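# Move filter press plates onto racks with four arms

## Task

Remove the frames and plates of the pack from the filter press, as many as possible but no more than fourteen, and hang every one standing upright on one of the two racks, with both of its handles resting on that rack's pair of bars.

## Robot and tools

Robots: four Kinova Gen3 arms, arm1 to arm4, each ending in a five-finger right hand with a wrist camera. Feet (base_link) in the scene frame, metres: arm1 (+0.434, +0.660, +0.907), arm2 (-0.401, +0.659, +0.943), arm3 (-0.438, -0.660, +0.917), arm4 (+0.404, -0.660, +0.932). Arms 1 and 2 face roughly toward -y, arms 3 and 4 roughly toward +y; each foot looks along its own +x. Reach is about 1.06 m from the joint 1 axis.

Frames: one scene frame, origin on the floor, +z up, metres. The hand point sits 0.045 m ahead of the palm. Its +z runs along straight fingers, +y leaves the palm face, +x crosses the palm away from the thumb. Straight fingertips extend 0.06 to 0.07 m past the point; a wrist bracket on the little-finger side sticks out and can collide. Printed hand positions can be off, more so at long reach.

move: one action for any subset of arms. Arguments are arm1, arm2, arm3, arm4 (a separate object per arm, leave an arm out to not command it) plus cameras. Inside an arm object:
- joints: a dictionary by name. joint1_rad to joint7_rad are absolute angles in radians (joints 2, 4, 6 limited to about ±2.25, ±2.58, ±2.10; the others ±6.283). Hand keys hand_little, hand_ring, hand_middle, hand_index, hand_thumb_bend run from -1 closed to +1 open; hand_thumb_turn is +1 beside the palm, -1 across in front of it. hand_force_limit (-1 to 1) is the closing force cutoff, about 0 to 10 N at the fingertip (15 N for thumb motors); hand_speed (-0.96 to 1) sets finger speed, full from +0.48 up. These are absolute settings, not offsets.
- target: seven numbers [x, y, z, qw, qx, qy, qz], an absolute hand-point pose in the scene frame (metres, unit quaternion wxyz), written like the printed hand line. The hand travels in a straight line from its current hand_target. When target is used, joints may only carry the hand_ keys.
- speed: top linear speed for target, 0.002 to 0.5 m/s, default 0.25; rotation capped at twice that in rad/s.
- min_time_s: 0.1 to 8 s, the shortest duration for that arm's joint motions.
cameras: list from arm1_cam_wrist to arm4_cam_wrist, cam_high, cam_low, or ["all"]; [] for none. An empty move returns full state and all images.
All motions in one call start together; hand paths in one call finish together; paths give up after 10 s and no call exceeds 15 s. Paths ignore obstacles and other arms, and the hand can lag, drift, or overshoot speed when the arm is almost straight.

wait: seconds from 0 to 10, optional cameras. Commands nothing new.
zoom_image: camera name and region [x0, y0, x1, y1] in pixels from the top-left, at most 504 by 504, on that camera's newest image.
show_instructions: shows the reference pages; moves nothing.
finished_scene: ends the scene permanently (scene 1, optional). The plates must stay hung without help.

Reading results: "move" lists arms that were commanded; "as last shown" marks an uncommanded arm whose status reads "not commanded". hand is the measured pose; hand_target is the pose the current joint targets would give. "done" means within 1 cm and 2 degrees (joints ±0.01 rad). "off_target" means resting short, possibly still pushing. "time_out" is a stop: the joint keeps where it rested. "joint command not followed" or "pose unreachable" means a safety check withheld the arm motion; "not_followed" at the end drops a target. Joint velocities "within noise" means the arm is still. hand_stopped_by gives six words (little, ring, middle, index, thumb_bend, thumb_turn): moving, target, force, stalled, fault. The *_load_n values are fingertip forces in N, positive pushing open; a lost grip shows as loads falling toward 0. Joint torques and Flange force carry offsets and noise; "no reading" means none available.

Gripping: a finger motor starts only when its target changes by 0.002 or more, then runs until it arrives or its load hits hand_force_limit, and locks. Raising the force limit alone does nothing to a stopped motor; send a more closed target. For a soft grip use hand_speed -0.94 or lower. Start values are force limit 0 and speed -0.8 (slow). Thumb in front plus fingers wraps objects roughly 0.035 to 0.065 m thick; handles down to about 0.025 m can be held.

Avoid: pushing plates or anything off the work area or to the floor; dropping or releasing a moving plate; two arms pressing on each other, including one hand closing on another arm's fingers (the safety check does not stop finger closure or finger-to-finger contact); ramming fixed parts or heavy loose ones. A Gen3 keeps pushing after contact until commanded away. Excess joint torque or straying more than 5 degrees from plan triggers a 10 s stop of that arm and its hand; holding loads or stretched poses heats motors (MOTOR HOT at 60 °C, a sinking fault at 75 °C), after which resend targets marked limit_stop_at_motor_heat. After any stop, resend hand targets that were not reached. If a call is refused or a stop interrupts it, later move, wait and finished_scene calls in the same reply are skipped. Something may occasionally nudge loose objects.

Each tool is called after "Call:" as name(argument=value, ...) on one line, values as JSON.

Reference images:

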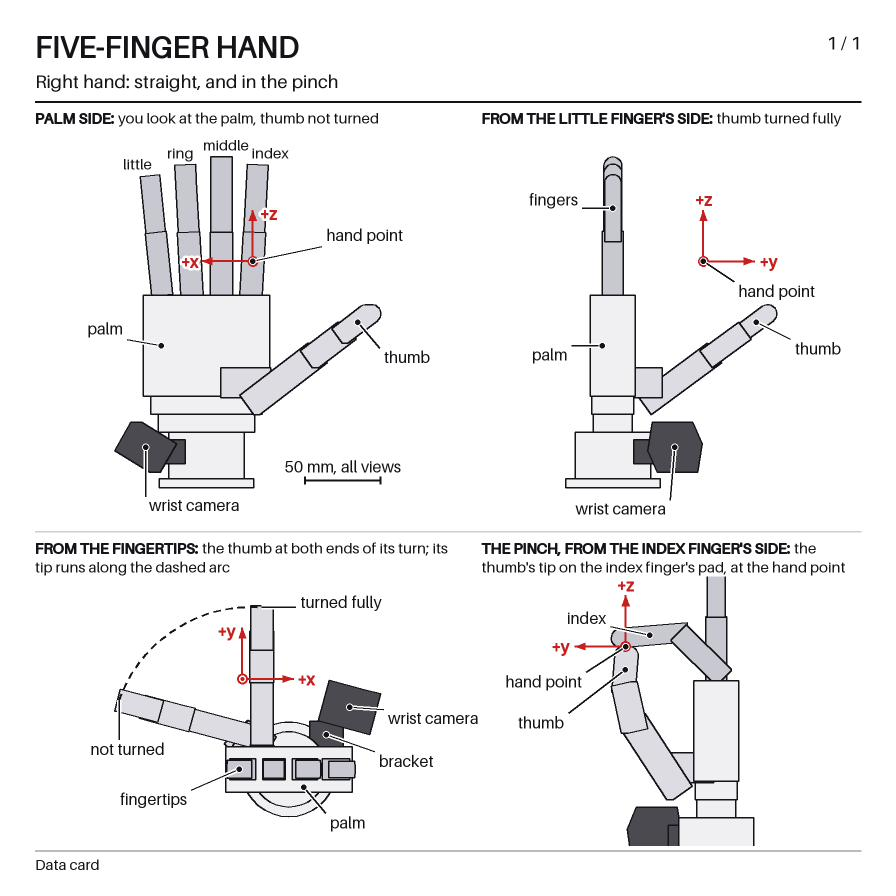

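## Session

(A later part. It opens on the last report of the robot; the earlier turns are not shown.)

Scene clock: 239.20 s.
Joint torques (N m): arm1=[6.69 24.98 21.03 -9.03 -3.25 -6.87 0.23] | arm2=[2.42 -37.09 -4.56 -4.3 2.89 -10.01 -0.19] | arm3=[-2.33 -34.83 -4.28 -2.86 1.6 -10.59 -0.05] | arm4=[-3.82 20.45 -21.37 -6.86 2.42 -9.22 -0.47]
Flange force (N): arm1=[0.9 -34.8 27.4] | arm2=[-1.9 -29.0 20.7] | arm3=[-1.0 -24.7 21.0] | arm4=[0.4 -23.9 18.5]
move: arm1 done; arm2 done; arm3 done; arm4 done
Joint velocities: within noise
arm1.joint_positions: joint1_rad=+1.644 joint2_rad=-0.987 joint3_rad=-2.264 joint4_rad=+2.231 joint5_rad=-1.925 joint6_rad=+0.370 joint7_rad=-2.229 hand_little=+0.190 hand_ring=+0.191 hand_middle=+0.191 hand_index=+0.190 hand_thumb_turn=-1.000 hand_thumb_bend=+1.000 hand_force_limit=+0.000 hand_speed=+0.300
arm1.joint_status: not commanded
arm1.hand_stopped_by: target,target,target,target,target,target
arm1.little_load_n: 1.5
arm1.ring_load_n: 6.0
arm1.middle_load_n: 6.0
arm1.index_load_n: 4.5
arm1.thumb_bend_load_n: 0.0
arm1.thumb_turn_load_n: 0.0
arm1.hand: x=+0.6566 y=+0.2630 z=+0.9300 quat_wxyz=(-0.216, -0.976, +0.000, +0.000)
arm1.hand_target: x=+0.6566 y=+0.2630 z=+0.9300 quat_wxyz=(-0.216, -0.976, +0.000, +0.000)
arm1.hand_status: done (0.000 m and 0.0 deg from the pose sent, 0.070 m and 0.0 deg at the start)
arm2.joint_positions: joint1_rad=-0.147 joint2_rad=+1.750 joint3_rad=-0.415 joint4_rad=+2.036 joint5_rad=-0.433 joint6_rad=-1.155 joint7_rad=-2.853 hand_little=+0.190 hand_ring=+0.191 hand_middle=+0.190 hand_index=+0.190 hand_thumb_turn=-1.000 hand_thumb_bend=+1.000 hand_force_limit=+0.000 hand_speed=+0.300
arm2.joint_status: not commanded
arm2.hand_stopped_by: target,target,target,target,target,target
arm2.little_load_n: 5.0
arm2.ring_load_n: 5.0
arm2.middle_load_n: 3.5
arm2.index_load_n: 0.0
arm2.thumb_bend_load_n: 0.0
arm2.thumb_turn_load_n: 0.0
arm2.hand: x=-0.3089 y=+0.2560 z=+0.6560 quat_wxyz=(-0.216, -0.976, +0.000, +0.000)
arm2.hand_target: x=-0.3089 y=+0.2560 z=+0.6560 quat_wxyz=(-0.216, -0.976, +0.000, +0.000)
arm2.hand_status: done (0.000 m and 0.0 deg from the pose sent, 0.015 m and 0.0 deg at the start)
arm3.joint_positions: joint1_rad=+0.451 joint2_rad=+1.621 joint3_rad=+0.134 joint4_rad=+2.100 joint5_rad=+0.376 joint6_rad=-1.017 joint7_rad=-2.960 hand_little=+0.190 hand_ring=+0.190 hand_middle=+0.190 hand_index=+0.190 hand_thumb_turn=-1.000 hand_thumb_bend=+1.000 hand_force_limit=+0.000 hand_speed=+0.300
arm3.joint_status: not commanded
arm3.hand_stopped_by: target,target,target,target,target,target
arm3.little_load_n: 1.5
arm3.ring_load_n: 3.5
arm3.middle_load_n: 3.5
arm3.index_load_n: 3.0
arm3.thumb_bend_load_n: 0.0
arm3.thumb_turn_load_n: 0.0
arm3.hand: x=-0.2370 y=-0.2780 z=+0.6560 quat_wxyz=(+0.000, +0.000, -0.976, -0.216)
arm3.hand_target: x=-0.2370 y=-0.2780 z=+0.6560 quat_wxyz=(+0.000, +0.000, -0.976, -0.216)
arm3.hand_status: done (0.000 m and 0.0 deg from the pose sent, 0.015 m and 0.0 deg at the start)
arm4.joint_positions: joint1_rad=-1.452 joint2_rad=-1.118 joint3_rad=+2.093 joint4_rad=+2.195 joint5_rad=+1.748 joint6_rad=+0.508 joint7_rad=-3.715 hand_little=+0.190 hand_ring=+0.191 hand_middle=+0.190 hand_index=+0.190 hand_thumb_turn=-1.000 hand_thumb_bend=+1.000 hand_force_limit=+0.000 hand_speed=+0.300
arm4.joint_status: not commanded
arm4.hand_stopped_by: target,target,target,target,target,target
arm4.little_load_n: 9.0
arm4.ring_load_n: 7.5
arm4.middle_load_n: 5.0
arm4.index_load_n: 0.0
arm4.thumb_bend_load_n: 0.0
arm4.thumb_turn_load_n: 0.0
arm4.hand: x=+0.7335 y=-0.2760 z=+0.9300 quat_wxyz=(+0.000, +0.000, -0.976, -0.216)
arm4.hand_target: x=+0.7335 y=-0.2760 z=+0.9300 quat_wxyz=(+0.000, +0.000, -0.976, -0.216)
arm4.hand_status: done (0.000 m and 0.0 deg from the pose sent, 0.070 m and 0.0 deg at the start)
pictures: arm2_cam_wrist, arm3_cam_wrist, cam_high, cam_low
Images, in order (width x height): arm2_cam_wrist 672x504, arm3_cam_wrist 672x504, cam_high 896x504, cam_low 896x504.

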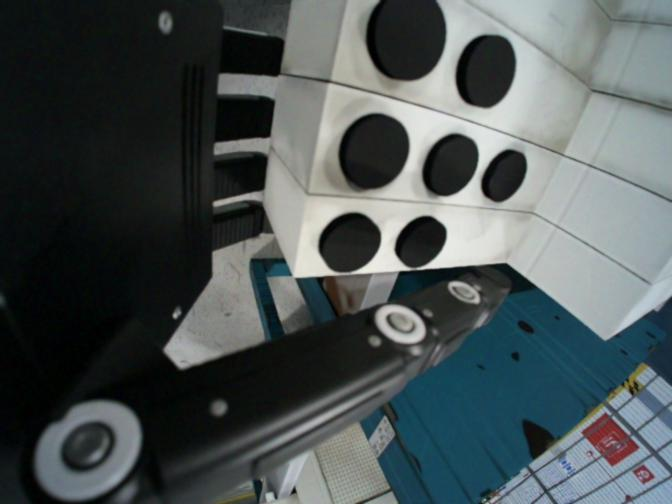

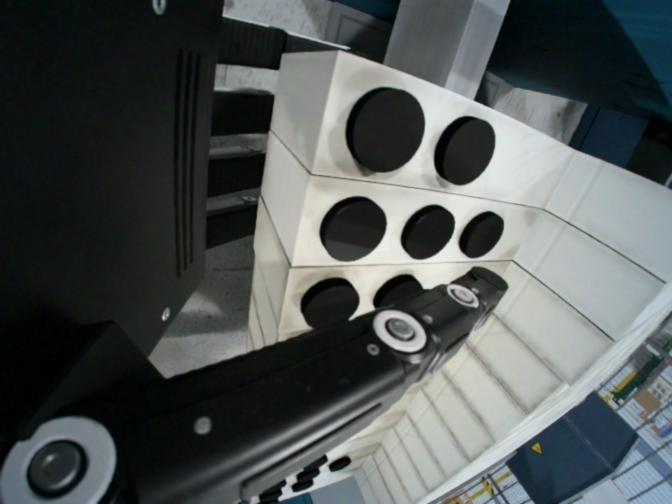

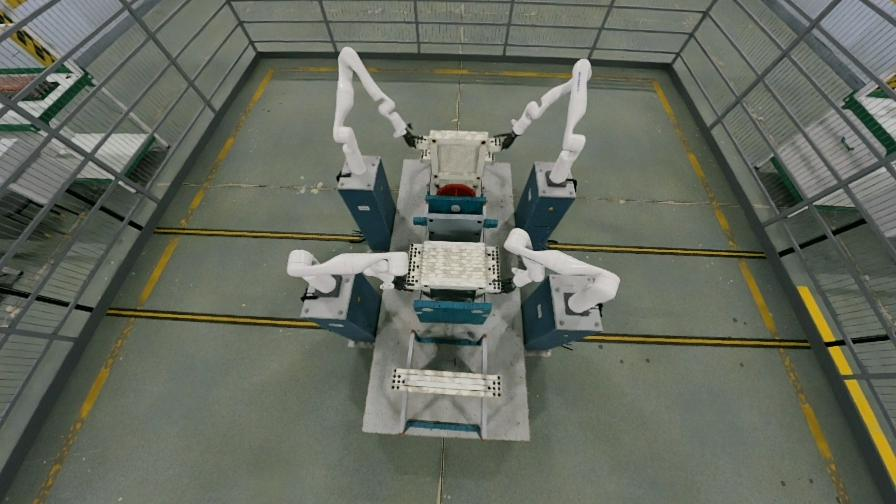

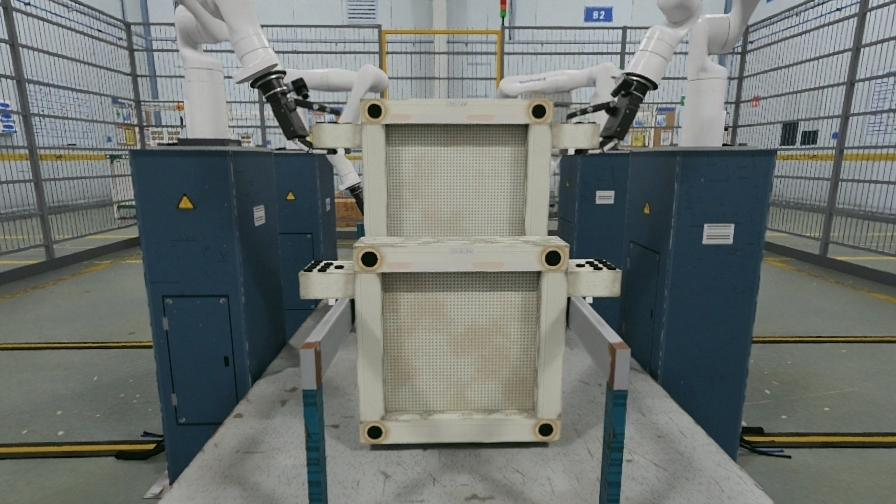

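Call:
move(arm1={"target": [0.6566, 0.263, 0.70, 0.2164, 0.9763, 0, 0], "speed": 0.14}, arm4={"target": [0.7335, -0.276, 0.70, 0, 0, 0.9763, 0.2164], "speed": 0.14}, arm2={"target": [-0.3089, 0.256, 0.72, 0.2164, 0.9763, 0, 0], "speed": 0.06}, arm3={"target": [-0.2370, -0.278, 0.72, 0, 0, 0.9763, 0.2164], "speed": 0.06}, cameras=["cam_high", "cam_low", "arm2_cam_wrist", "arm3_cam_wrist"])

Call:
zoom_image(camera="cam_high", region=[400, 110, 520, 190])

Call:
zoom_image(camera="cam_high", region=[390, 220, 510, 300])

Scene clock: 242.40 s.
Joint torques (N m): arm1=[4.39 25.58 21.54 7.64 -4.46 -4.2 0.13] | arm2=[3.04 -38.12 -4.14 -6 3.21 -11.1 -0.3] | arm3=[-2.98 -35.61 -5.13 -4.71 1.73 -11.67 -0.03] | arm4=[-1.05 21.4 -19.77 8.05 2.6 -6.57 -0.37]
Flange force (N): arm1=[-0.4 -26.1 29.4] | arm2=[-1.3 -32.4 19.4] | arm3=[-1.1 -27.8 19.0] | arm4=[-0.7 -14.8 23.7]
move: arm1 done; arm2 done; arm3 done; arm4 done
Joint velocities: within noise
arm1.joint_positions: joint1_rad=+1.609 joint2_rad=-1.680 joint3_rad=-2.384 joint4_rad=+2.006 joint5_rad=-2.571 joint6_rad=+0.643 joint7_rad=-2.082 hand_little=+0.190 hand_ring=+0.191 hand_middle=+0.191 hand_index=+0.190 hand_thumb_turn=-1.000 hand_thumb_bend=+1.000 hand_force_limit=+0.000 hand_speed=+0.300
arm1.joint_status: not commanded
arm1.hand_stopped_by: target,target,target,target,target,target
arm1.little_load_n: 1.0
arm1.ring_load_n: 5.5
arm1.middle_load_n: 6.0
arm1.index_load_n: 4.0
arm1.thumb_bend_load_n: 0.0
arm1.thumb_turn_load_n: 0.0
arm1.hand: x=+0.6566 y=+0.2631 z=+0.7000 quat_wxyz=(-0.216, -0.976, +0.000, +0.000)
arm1.hand_target: x=+0.6566 y=+0.2630 z=+0.7000 quat_wxyz=(-0.216, -0.976, +0.000, +0.000)
arm1.hand_status: done (0.000 m and 0.0 deg from the pose sent, 0.230 m and 0.0 deg at the start)
arm2.joint_positions: joint1_rad=-0.145 joint2_rad=+1.608 joint3_rad=-0.457 joint4_rad=+2.191 joint5_rad=-0.502 joint6_rad=-1.180 joint7_rad=-2.859 hand_little=+0.190 hand_ring=+0.191 hand_middle=+0.190 hand_index=+0.190 hand_thumb_turn=-1.000 hand_thumb_bend=+1.000 hand_force_limit=+0.000 hand_speed=+0.300
arm2.joint_status: not commanded
arm2.hand_stopped_by: target,target,target,target,target,target
arm2.little_load_n: 5.0
arm2.ring_load_n: 5.0
arm2.middle_load_n: 3.5
arm2.index_load_n: 0.0
arm2.thumb_bend_load_n: 0.0
arm2.thumb_turn_load_n: 0.0
arm2.hand: x=-0.3089 y=+0.2560 z=+0.7200 quat_wxyz=(-0.216, -0.976, +0.000, +0.000)
arm2.hand_target: x=-0.3089 y=+0.2560 z=+0.7200 quat_wxyz=(-0.216, -0.976, +0.000, +0.000)
arm2.hand_status: done (0.000 m and 0.0 deg from the pose sent, 0.064 m and 0.0 deg at the start)
arm3.joint_positions: joint1_rad=+0.450 joint2_rad=+1.465 joint3_rad=+0.149 joint4_rad=+2.246 joint5_rad=+0.404 joint6_rad=-1.010 joint7_rad=-2.964 hand_little=+0.190 hand_ring=+0.190 hand_middle=+0.191 hand_index=+0.190 hand_thumb_turn=-1.000 hand_thumb_bend=+1.000 hand_force_limit=+0.000 hand_speed=+0.300
arm3.joint_status: not commanded
arm3.hand_stopped_by: target,target,target,target,target,target
arm3.little_load_n: 1.5
arm3.ring_load_n: 3.5
arm3.middle_load_n: 4.0
arm3.index_load_n: 3.0
arm3.thumb_bend_load_n: 0.0
arm3.thumb_turn_load_n: 0.0
arm3.hand: x=-0.2370 y=-0.2780 z=+0.7200 quat_wxyz=(+0.000, +0.000, -0.976, -0.216)
arm3.hand_target: x=-0.2370 y=-0.2780 z=+0.7200 quat_wxyz=(+0.000, +0.000, -0.976, -0.216)
arm3.hand_status: done (0.000 m and 0.0 deg from the pose sent, 0.064 m and 0.0 deg at the start)
arm4.joint_positions: joint1_rad=-1.460 joint2_rad=-1.727 joint3_rad=+2.295 joint4_rad=+1.927 joint5_rad=+2.368 joint6_rad=+0.606 joint7_rad=-3.830 hand_little=+0.190 hand_ring=+0.191 hand_middle=+0.190 hand_index=+0.190 hand_thumb_turn=-1.000 hand_thumb_bend=+1.000 hand_force_limit=+0.000 hand_speed=+0.300
arm4.joint_status: not commanded
arm4.hand_stopped_by: target,target,target,target,target,target
arm4.little_load_n: 8.5
arm4.ring_load_n: 7.0
arm4.middle_load_n: 4.5
arm4.index_load_n: 0.0
arm4.thumb_bend_load_n: 0.0
arm4.thumb_turn_load_n: -0.5
arm4.hand: x=+0.7335 y=-0.2761 z=+0.7000 quat_wxyz=(+0.000, +0.000, -0.976, -0.216)
arm4.hand_target: x=+0.7335 y=-0.2760 z=+0.7000 quat_wxyz=(+0.000, +0.000, -0.976, -0.216)
arm4.hand_status: done (0.000 m and 0.0 deg from the pose sent, 0.230 m and 0.0 deg at the start)
pictures: arm2_cam_wrist, arm3_cam_wrist, cam_high, cam_low
Images, in order (width x height): arm2_cam_wrist 672x504, arm3_cam_wrist 672x504, cam_high 896x504, cam_low 896x504.

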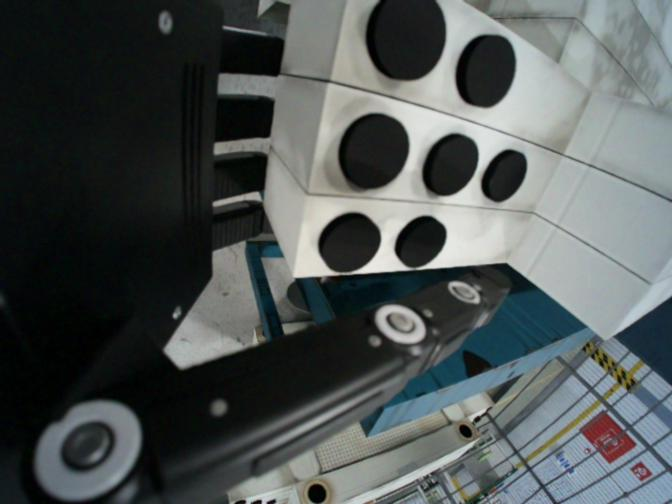

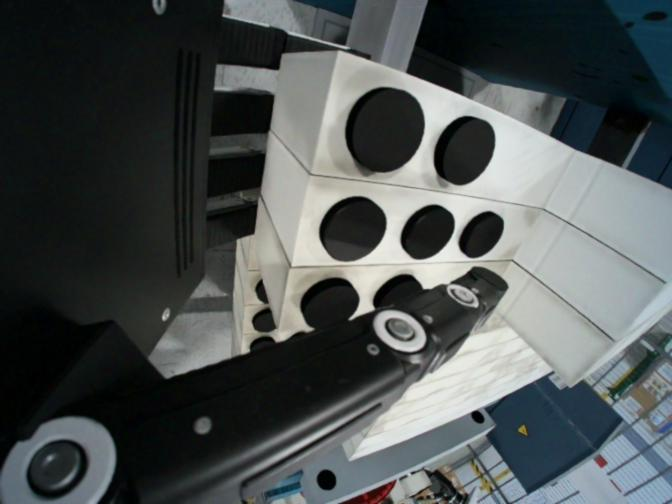

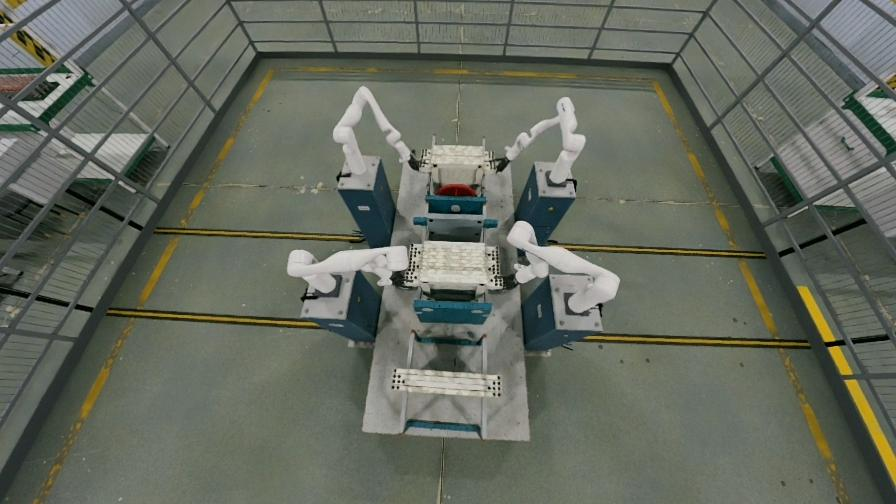

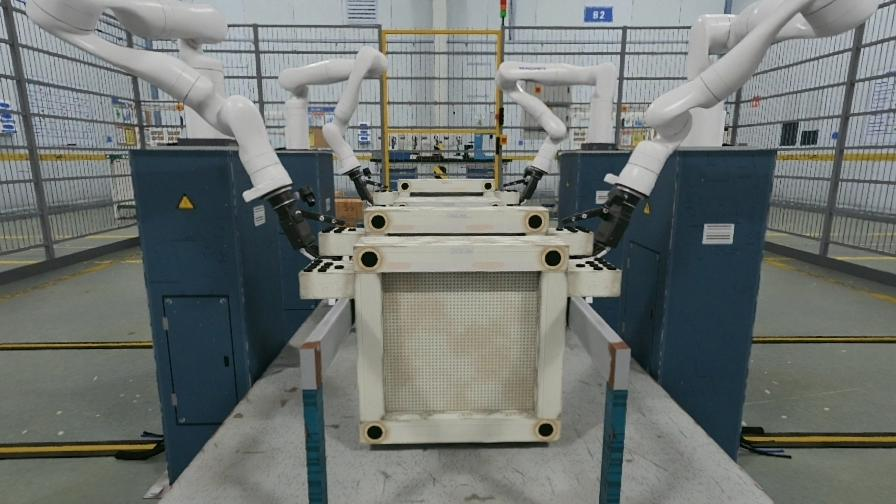

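Scaled by 4.200 from the camera's image (finer frame: 1280x720).

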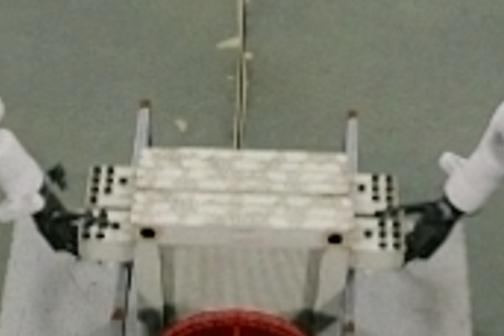

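Scaled by 4.200 from the camera's image (finer frame: 1280x720).

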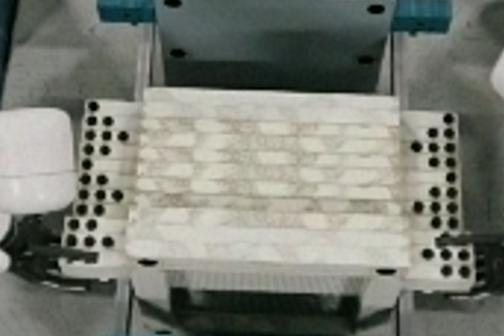

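Call:
move(arm1={"target": [0.6566, 0.263, 0.664, 0.2164, 0.9763, 0, 0], "speed": 0.08}, arm4={"target": [0.7335, -0.276, 0.664, 0, 0, 0.9763, 0.2164], "speed": 0.08}, arm2={"target": [-0.3089, 0.256, 0.96, 0.2164, 0.9763, 0, 0], "speed": 0.17}, arm3={"target": [-0.2370, -0.278, 0.96, 0, 0, 0.9763, 0.2164], "speed": 0.17}, cameras=["cam_high", "cam_low"])

Call:
zoom_image(camera="cam_high", region=[410, 140, 500, 200])

Scene clock: 246.37 s.
Joint torques (N m): arm1=[4.24 25.37 21.08 8.89 -4.17 -4.1 0.12] | arm2=[3.9 -33.67 -0.84 -17.02 4.36 -12.31 -0.41] | arm3=[-4.49 -30.11 -7.13 -18.14 -0.59 -13.96 0.05] | arm4=[-0.86 21.31 -19.21 9.18 2.32 -6.51 -0.37]
Flange force (N): arm1=[-0.5 -25.7 29.7] | arm2=[-1.2 -41.0 18.4] | arm3=[1.8 -37.6 16.1] | arm4=[-0.9 -14.3 24.4]
move: arm1 done; arm2 done; arm3 done; arm4 done
Joint velocities: within noise
arm1.joint_positions: joint1_rad=+1.605 joint2_rad=-1.761 joint3_rad=-2.409 joint4_rad=+1.934 joint5_rad=-2.623 joint6_rad=+0.629 joint7_rad=-2.095 hand_little=+0.190 hand_ring=+0.191 hand_middle=+0.191 hand_index=+0.190 hand_thumb_turn=-1.000 hand_thumb_bend=+1.000 hand_force_limit=+0.000 hand_speed=+0.300
arm1.joint_status: not commanded
arm1.hand_stopped_by: target,target,target,target,target,target
arm1.little_load_n: 1.0
arm1.ring_load_n: 5.5
arm1.middle_load_n: 6.0
arm1.index_load_n: 4.0
arm1.thumb_bend_load_n: 0.0
arm1.thumb_turn_load_n: 0.0
arm1.hand: x=+0.6566 y=+0.2630 z=+0.6640 quat_wxyz=(-0.216, -0.976, +0.000, +0.000)
arm1.hand_target: x=+0.6566 y=+0.2630 z=+0.6640 quat_wxyz=(-0.216, -0.976, +0.000, +0.000)
arm1.hand_status: done (0.000 m and 0.0 deg from the pose sent, 0.036 m and 0.0 deg at the start)
arm2.joint_positions: joint1_rad=-0.125 joint2_rad=+0.838 joint3_rad=-0.650 joint4_rad=+2.500 joint5_rad=-0.993 joint6_rad=-0.819 joint7_rad=-2.695 hand_little=+0.190 hand_ring=+0.191 hand_middle=+0.190 hand_index=+0.190 hand_thumb_turn=-1.000 hand_thumb_bend=+1.000 hand_force_limit=+0.000 hand_speed=+0.300
arm2.joint_status: not commanded
arm2.hand_stopped_by: target,target,target,target,target,target
arm2.little_load_n: 5.5
arm2.ring_load_n: 5.5
arm2.middle_load_n: 3.5
arm2.index_load_n: 0.0
arm2.thumb_bend_load_n: 0.0
arm2.thumb_turn_load_n: 0.0
arm2.hand: x=-0.3089 y=+0.2560 z=+0.9600 quat_wxyz=(-0.216, -0.976, +0.000, +0.000)
arm2.hand_target: x=-0.3089 y=+0.2560 z=+0.9600 quat_wxyz=(-0.216, -0.976, +0.000, +0.000)
arm2.hand_status: done (0.000 m and 0.0 deg from the pose sent, 0.240 m and 0.0 deg at the start)
arm3.joint_positions: joint1_rad=+0.510 joint2_rad=+0.643 joint3_rad=+0.111 joint4_rad=+2.494 joint5_rad=+0.748 joint6_rad=-0.471 joint7_rad=-3.269 hand_little=+0.190 hand_ring=+0.190 hand_middle=+0.191 hand_index=+0.190 hand_thumb_turn=-1.000 hand_thumb_bend=+1.000 hand_force_limit=+0.000 hand_speed=+0.300
arm3.joint_status: not commanded
arm3.hand_stopped_by: target,target,target,target,target,target
arm3.little_load_n: 2.0
arm3.ring_load_n: 3.5
arm3.middle_load_n: 4.0
arm3.index_load_n: 3.5
arm3.thumb_bend_load_n: 0.0
arm3.thumb_turn_load_n: 0.0
arm3.hand: x=-0.2370 y=-0.2780 z=+0.9600 quat_wxyz=(+0.000, +0.000, -0.976, -0.216)
arm3.hand_target: x=-0.2370 y=-0.2780 z=+0.9600 quat_wxyz=(+0.000, +0.000, -0.976, -0.216)
arm3.hand_status: done (0.000 m and 0.0 deg from the pose sent, 0.240 m and 0.0 deg at the start)
arm4.joint_positions: joint1_rad=-1.461 joint2_rad=-1.803 joint3_rad=+2.322 joint4_rad=+1.850 joint5_rad=+2.413 joint6_rad=+0.582 joint7_rad=-3.811 hand_little=+0.190 hand_ring=+0.191 hand_middle=+0.190 hand_index=+0.190 hand_thumb_turn=-1.000 hand_thumb_bend=+1.000 hand_force_limit=+0.000 hand_speed=+0.300
arm4.joint_status: not commanded
arm4.hand_stopped_by: target,target,target,target,target,target
arm4.little_load_n: 8.0
arm4.ring_load_n: 7.5
arm4.middle_load_n: 4.0
arm4.index_load_n: 0.0
arm4.thumb_bend_load_n: 0.0
arm4.thumb_turn_load_n: 0.0
arm4.hand: x=+0.7335 y=-0.2760 z=+0.6640 quat_wxyz=(+0.000, +0.000, -0.976, -0.216)
arm4.hand_target: x=+0.7335 y=-0.2760 z=+0.6640 quat_wxyz=(+0.000, +0.000, -0.976, -0.216)
arm4.hand_status: done (0.000 m and 0.0 deg from the pose sent, 0.036 m and 0.0 deg at the start)
Images, in order (width x height): cam_high 896x504, cam_low 896x504.

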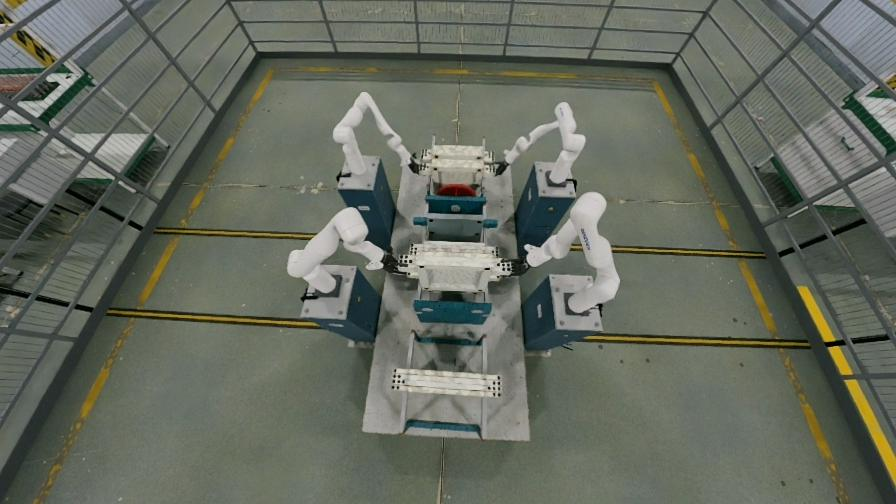

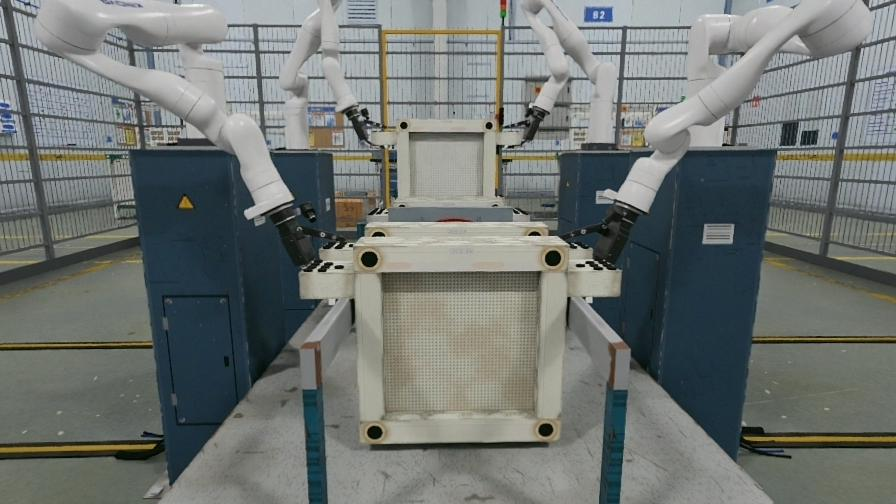

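Scaled by 5.600 from the camera's image (finer frame: 1280x720).

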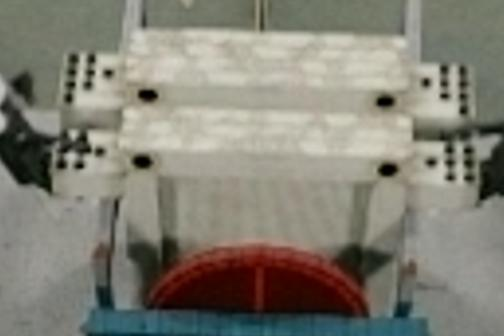

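Call:
move(arm1={"target": [0.6566, 0.263, 0.647, 0.2164, 0.9763, 0, 0], "speed": 0.02}, arm4={"target": [0.7335, -0.276, 0.647, 0, 0, 0.9763, 0.2164], "speed": 0.02}, arm2={"target": [-0.3089, 0.256, 1.13, 0.2164, 0.9763, 0, 0], "speed": 0.17}, arm3={"target": [-0.2370, -0.278, 1.13, 0, 0, 0.9763, 0.2164], "speed": 0.17}, cameras=["cam_high", "cam_low", "arm1_cam_wrist", "arm4_cam_wrist"])

Scene clock: 249.90 s.
Joint torques (N m): arm1=[2.39 16.47 6.1 4.8 -0.85 -0.36 0.01] | arm2=[2.38 -22.12 0.66 -23.89 4.64 2.06 -0.26] | arm3=[-2.38 -21.09 -3.71 -24.1 -4.35 5.35 -0.12] | arm4=[1.18 14.04 -4.82 3.72 0.2 -0.89 -0.08]
Flange force (N): arm1=[0.6 -5.3 4.1] | arm2=no reading | arm3=[-0.8 -27.2 19.6] | arm4=[-0.9 4.8 -0.5]
move: arm1 done; arm2 done; arm3 done; arm4 done
Joint velocities: within noise
arm1.joint_positions: joint1_rad=+1.603 joint2_rad=-1.797 joint3_rad=-2.420 joint4_rad=+1.897 joint5_rad=-2.645 joint6_rad=+0.619 joint7_rad=-2.102 hand_little=+0.190 hand_ring=+0.190 hand_middle=+0.190 hand_index=+0.190 hand_thumb_turn=-1.000 hand_thumb_bend=+1.000 hand_force_limit=+0.000 hand_speed=+0.300
arm1.joint_status: not commanded
arm1.hand_stopped_by: target,target,target,target,target,target
arm1.little_load_n: 0.5
arm1.ring_load_n: 0.0
arm1.middle_load_n: 0.0
arm1.index_load_n: 0.0
arm1.thumb_bend_load_n: 0.0
arm1.thumb_turn_load_n: 0.0
arm1.hand: x=+0.6566 y=+0.2630 z=+0.6470 quat_wxyz=(-0.216, -0.976, +0.000, +0.000)
arm1.hand_target: x=+0.6566 y=+0.2630 z=+0.6470 quat_wxyz=(-0.216, -0.976, +0.000, +0.000)
arm1.hand_status: done (0.000 m and 0.0 deg from the pose sent, 0.017 m and 0.0 deg at the start)
arm2.joint_positions: joint1_rad=+0.013 joint2_rad=+0.185 joint3_rad=-0.680 joint4_rad=+2.334 joint5_rad=-2.252 joint6_rad=-0.468 joint7_rad=-1.416 hand_little=+0.191 hand_ring=+0.191 hand_middle=+0.191 hand_index=+0.190 hand_thumb_turn=-1.000 hand_thumb_bend=+1.000 hand_force_limit=+0.000 hand_speed=+0.300
arm2.joint_status: not commanded
arm2.hand_stopped_by: target,target,target,target,target,target
arm2.little_load_n: 5.0
arm2.ring_load_n: 5.0
arm2.middle_load_n: 3.5
arm2.index_load_n: 0.0
arm2.thumb_bend_load_n: 0.0
arm2.thumb_turn_load_n: 0.0
arm2.hand: x=-0.3089 y=+0.2560 z=+1.1300 quat_wxyz=(-0.216, -0.976, +0.000, +0.000)
arm2.hand_target: x=-0.3089 y=+0.2560 z=+1.1300 quat_wxyz=(-0.216, -0.976, +0.000, +0.000)
arm2.hand_status: done (0.000 m and 0.0 deg from the pose sent, 0.170 m and 0.0 deg at the start)
arm3.joint_positions: joint1_rad=+0.667 joint2_rad=+0.087 joint3_rad=-0.078 joint4_rad=+2.283 joint5_rad=+2.590 joint6_rad=-0.474 joint7_rad=-5.202 hand_little=+0.190 hand_ring=+0.190 hand_middle=+0.191 hand_index=+0.190 hand_thumb_turn=-1.000 hand_thumb_bend=+1.000 hand_force_limit=+0.000 hand_speed=+0.300
arm3.joint_status: not commanded
arm3.hand_stopped_by: target,target,target,target,target,target
arm3.little_load_n: 2.0
arm3.ring_load_n: 3.5
arm3.middle_load_n: 3.5
arm3.index_load_n: 3.0
arm3.thumb_bend_load_n: 0.0
arm3.thumb_turn_load_n: 0.0
arm3.hand: x=-0.2370 y=-0.2780 z=+1.1300 quat_wxyz=(+0.000, +0.000, -0.976, -0.216)
arm3.hand_target: x=-0.2370 y=-0.2780 z=+1.1300 quat_wxyz=(+0.000, +0.000, -0.976, -0.216)
arm3.hand_status: done (0.000 m and 0.0 deg from the pose sent, 0.170 m and 0.0 deg at the start)
arm4.joint_positions: joint1_rad=-1.462 joint2_rad=-1.837 joint3_rad=+2.334 joint4_rad=+1.811 joint5_rad=+2.431 joint6_rad=+0.567 joint7_rad=-3.801 hand_little=+0.190 hand_ring=+0.190 hand_middle=+0.190 hand_index=+0.190 hand_thumb_turn=-1.000 hand_thumb_bend=+1.000 hand_force_limit=+0.000 hand_speed=+0.300
arm4.joint_status: not commanded
arm4.hand_stopped_by: target,target,target,target,target,target
arm4.little_load_n: 0.0
arm4.ring_load_n: 0.0
arm4.middle_load_n: 0.0
arm4.index_load_n: 0.0
arm4.thumb_bend_load_n: -0.5
arm4.thumb_turn_load_n: 0.0
arm4.hand: x=+0.7335 y=-0.2760 z=+0.6470 quat_wxyz=(+0.000, +0.000, -0.976, -0.216)
arm4.hand_target: x=+0.7335 y=-0.2760 z=+0.6470 quat_wxyz=(+0.000, +0.000, -0.976, -0.216)
arm4.hand_status: done (0.000 m and 0.0 deg from the pose sent, 0.017 m and 0.0 deg at the start)
pictures: arm1_cam_wrist, arm4_cam_wrist, cam_high, cam_low
Images, in order (width x height): arm1_cam_wrist 672x504, arm4_cam_wrist 672x504, cam_high 896x504, cam_low 896x504.

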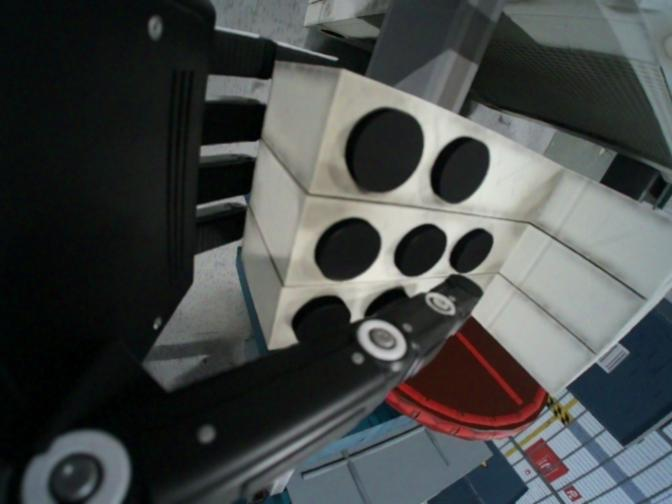

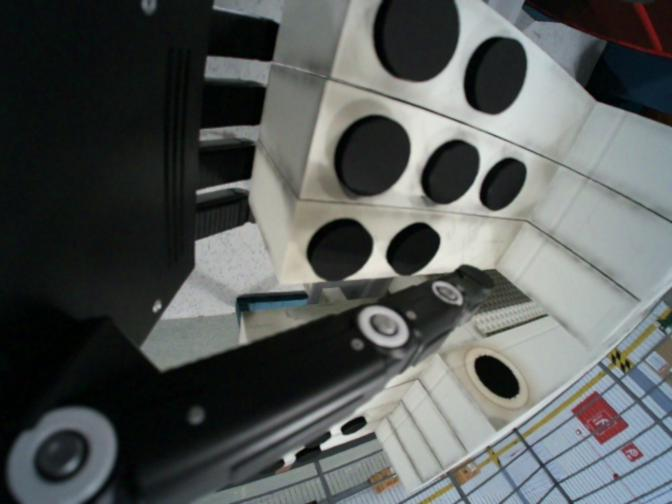

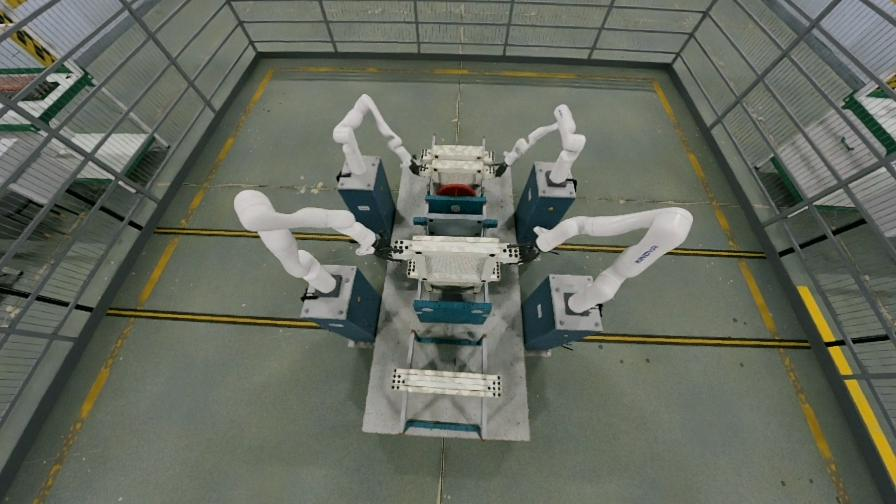

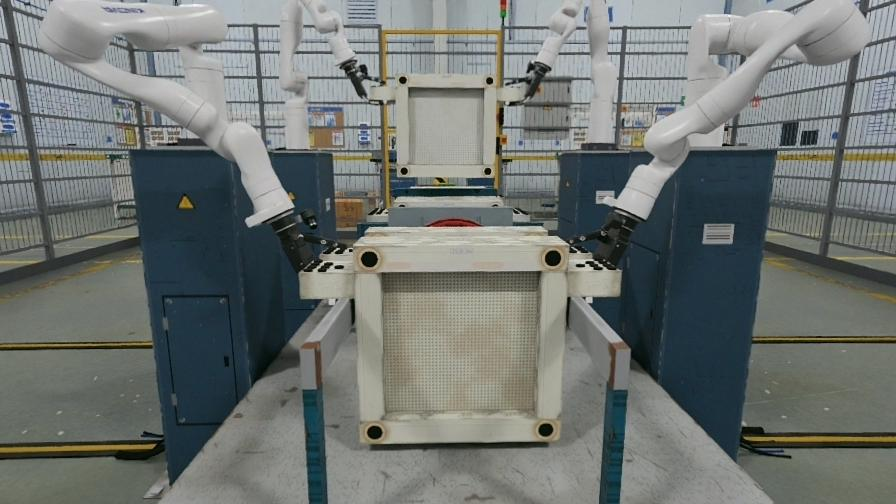

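Call:
move(arm1={"target": [0.6566, 0.265, 0.643, 0.2164, 0.9763, 0, 0], "speed": 0.05, "joints": {"hand_index": 1.0, "hand_middle": 1.0, "hand_ring": 1.0, "hand_little": 1.0}}, arm4={"target": [0.7335, -0.278, 0.643, 0, 0, 0.9763, 0.2164], "speed": 0.05, "joints": {"hand_index": 1.0, "hand_middle": 1.0, "hand_ring": 1.0, "hand_little": 1.0}}, arm2={"target": [-0.55, 0.261, 1.13, 0.2164, 0.9763, 0, 0], "speed": 0.15}, arm3={"target": [-0.4781, -0.273, 1.13, 0, 0, 0.9763, 0.2164], "speed": 0.15}, cameras=["cam_high", "cam_low", "arm1_cam_wrist", "arm4_cam_wrist"])

Scene clock: 255.57 s.
Joint torques (N m): arm1=[2.27 16.41 6.07 4.83 -0.85 -0.35 0.05] | arm2=[-1.73 -13.42 -7.49 -27.02 -0.51 11.64 -0.18] | arm3=[1.69 0.57 5.02 -27.29 0.07 11.93 -0.09] | arm4=[1.15 14.01 -4.75 3.78 0.21 -0.89 -0.09]
Flange force (N): arm1=[0.6 -5.0 4.1] | arm2=no reading | arm3=no reading | arm4=[-1.0 4.8 -0.5]
move: arm1 done; arm2 done; arm3 done; arm4 done
Joint velocities: within noise
arm1.joint_positions: joint1_rad=+1.598 joint2_rad=-1.806 joint3_rad=-2.425 joint4_rad=+1.891 joint5_rad=-2.654 joint6_rad=+0.617 joint7_rad=-2.104 hand_little=+1.000 hand_ring=+1.000 hand_middle=+1.000 hand_index=+1.000 hand_thumb_turn=-1.000 hand_thumb_bend=+1.000 hand_force_limit=+0.000 hand_speed=+0.300
arm1.joint_status: all done
arm1.hand_stopped_by: target,target,target,target,target,target
arm1.little_load_n: 0.0
arm1.ring_load_n: 0.0
arm1.middle_load_n: 0.0
arm1.index_load_n: 0.0
arm1.thumb_bend_load_n: 0.0
arm1.thumb_turn_load_n: 0.0
arm1.hand: x=+0.6566 y=+0.2650 z=+0.6430 quat_wxyz=(-0.216, -0.976, +0.000, +0.000)
arm1.hand_target: x=+0.6566 y=+0.2650 z=+0.6430 quat_wxyz=(-0.216, -0.976, +0.000, +0.000)
arm1.hand_status: done (0.000 m and 0.0 deg from the pose sent, 0.004 m and 0.0 deg at the start)
arm2.joint_positions: joint1_rad=+1.342 joint2_rad=+0.262 joint3_rad=-1.067 joint4_rad=+2.340 joint5_rad=-2.817 joint6_rad=-0.284 joint7_rad=+0.033 hand_little=+0.191 hand_ring=+0.191 hand_middle=+0.191 hand_index=+0.190 hand_thumb_turn=-1.000 hand_thumb_bend=+1.000 hand_force_limit=+0.000 hand_speed=+0.300
arm2.joint_status: not commanded
arm2.hand_stopped_by: target,target,target,target,target,target
arm2.little_load_n: 4.5
arm2.ring_load_n: 6.0
arm2.middle_load_n: 3.5
arm2.index_load_n: 0.5
arm2.thumb_bend_load_n: 0.0
arm2.thumb_turn_load_n: 0.0
arm2.hand: x=-0.5500 y=+0.2610 z=+1.1300 quat_wxyz=(-0.216, -0.976, +0.000, +0.000)
arm2.hand_target: x=-0.5500 y=+0.2610 z=+1.1300 quat_wxyz=(-0.216, -0.976, +0.000, +0.000)
arm2.hand_status: done (0.000 m and 0.0 deg from the pose sent, 0.241 m and 0.0 deg at the start)
arm3.joint_positions: joint1_rad=+1.328 joint2_rad=-0.211 joint3_rad=-1.573 joint4_rad=+2.369 joint5_rad=+2.843 joint6_rad=-0.360 joint7_rad=-6.281 hand_little=+0.190 hand_ring=+0.190 hand_middle=+0.191 hand_index=+0.190 hand_thumb_turn=-1.000 hand_thumb_bend=+1.000 hand_force_limit=+0.000 hand_speed=+0.300
arm3.joint_status: not commanded
arm3.hand_stopped_by: target,target,target,target,target,target
arm3.little_load_n: 1.5
arm3.ring_load_n: 4.0
arm3.middle_load_n: 4.0
arm3.index_load_n: 3.0
arm3.thumb_bend_load_n: 0.0
arm3.thumb_turn_load_n: 0.0
arm3.hand: x=-0.4781 y=-0.2730 z=+1.1300 quat_wxyz=(+0.000, +0.000, -0.976, -0.216)
arm3.hand_target: x=-0.4781 y=-0.2730 z=+1.1300 quat_wxyz=(+0.000, +0.000, -0.976, -0.216)
arm3.hand_status: done (0.000 m and 0.0 deg from the pose sent, 0.241 m and 0.0 deg at the start; a joint's target at an end of its range on 78 of 116 steps)
arm4.joint_positions: joint1_rad=-1.458 joint2_rad=-1.844 joint3_rad=+2.339 joint4_rad=+1.804 joint5_rad=+2.438 joint6_rad=+0.562 joint7_rad=-3.798 hand_little=+1.000 hand_ring=+1.000 hand_middle=+1.000 hand_index=+1.000 hand_thumb_turn=-1.000 hand_thumb_bend=+1.000 hand_force_limit=+0.000 hand_speed=+0.300
arm4.joint_status: all done
arm4.hand_stopped_by: target,target,target,target,target,target
arm4.little_load_n: 0.0
arm4.ring_load_n: 0.0
arm4.middle_load_n: 0.0
arm4.index_load_n: 0.0
arm4.thumb_bend_load_n: 0.0
arm4.thumb_turn_load_n: 0.0
arm4.hand: x=+0.7335 y=-0.2780 z=+0.6430 quat_wxyz=(+0.000, +0.000, -0.976, -0.216)
arm4.hand_target: x=+0.7335 y=-0.2780 z=+0.6430 quat_wxyz=(+0.000, +0.000, -0.976, -0.216)
arm4.hand_status: done (0.000 m and 0.0 deg from the pose sent, 0.004 m and 0.0 deg at the start)
pictures: arm1_cam_wrist, arm4_cam_wrist, cam_high, cam_low
Images, in order (width x height): arm1_cam_wrist 672x504, arm4_cam_wrist 672x504, cam_high 896x504, cam_low 896x504.

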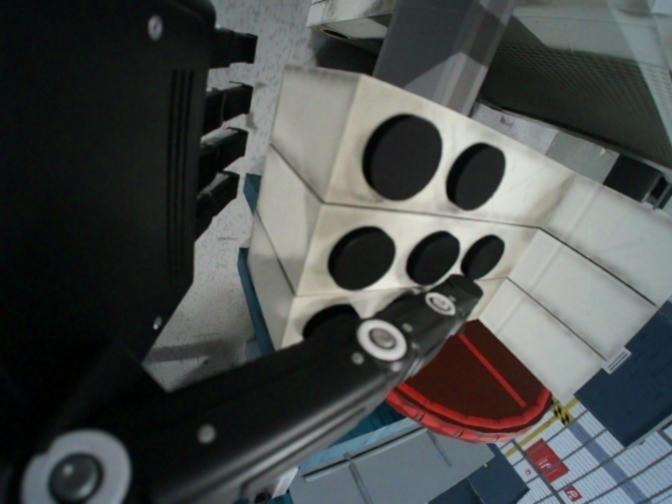

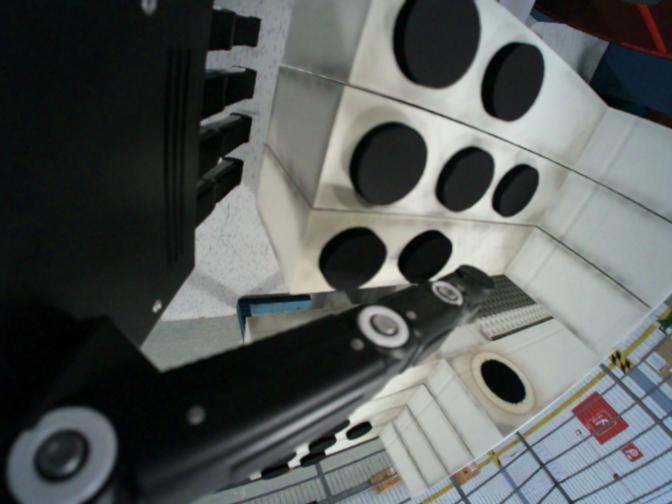

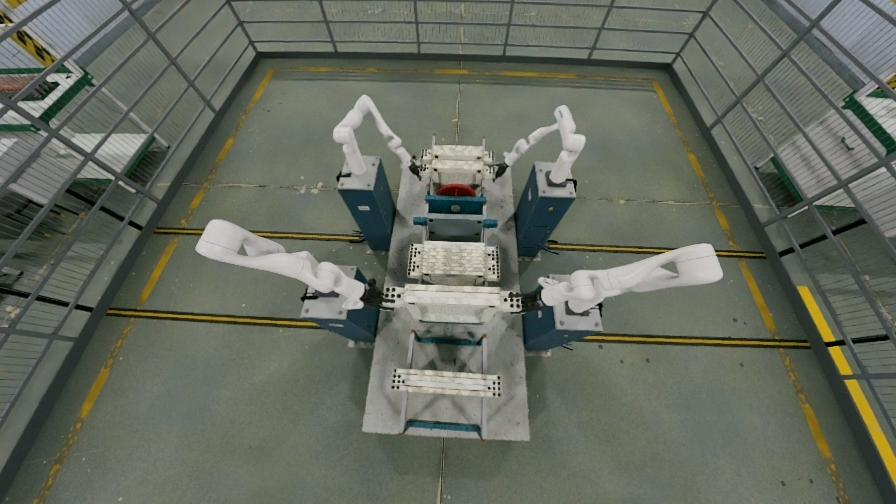

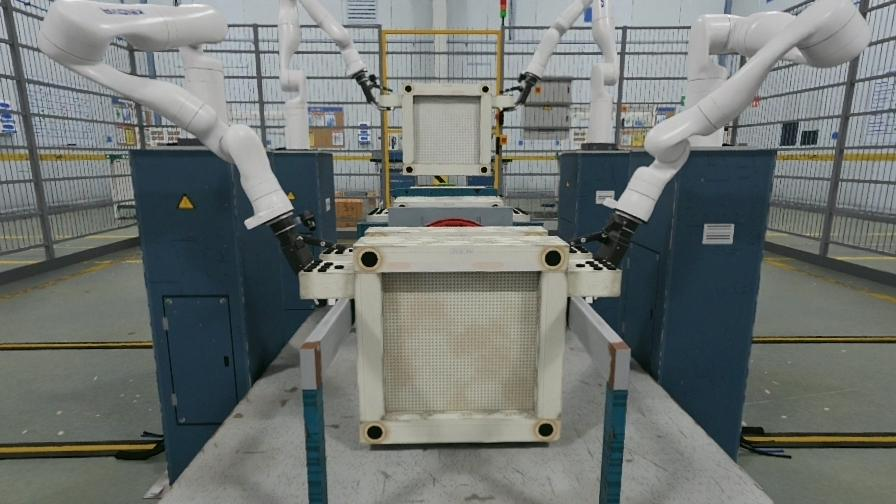

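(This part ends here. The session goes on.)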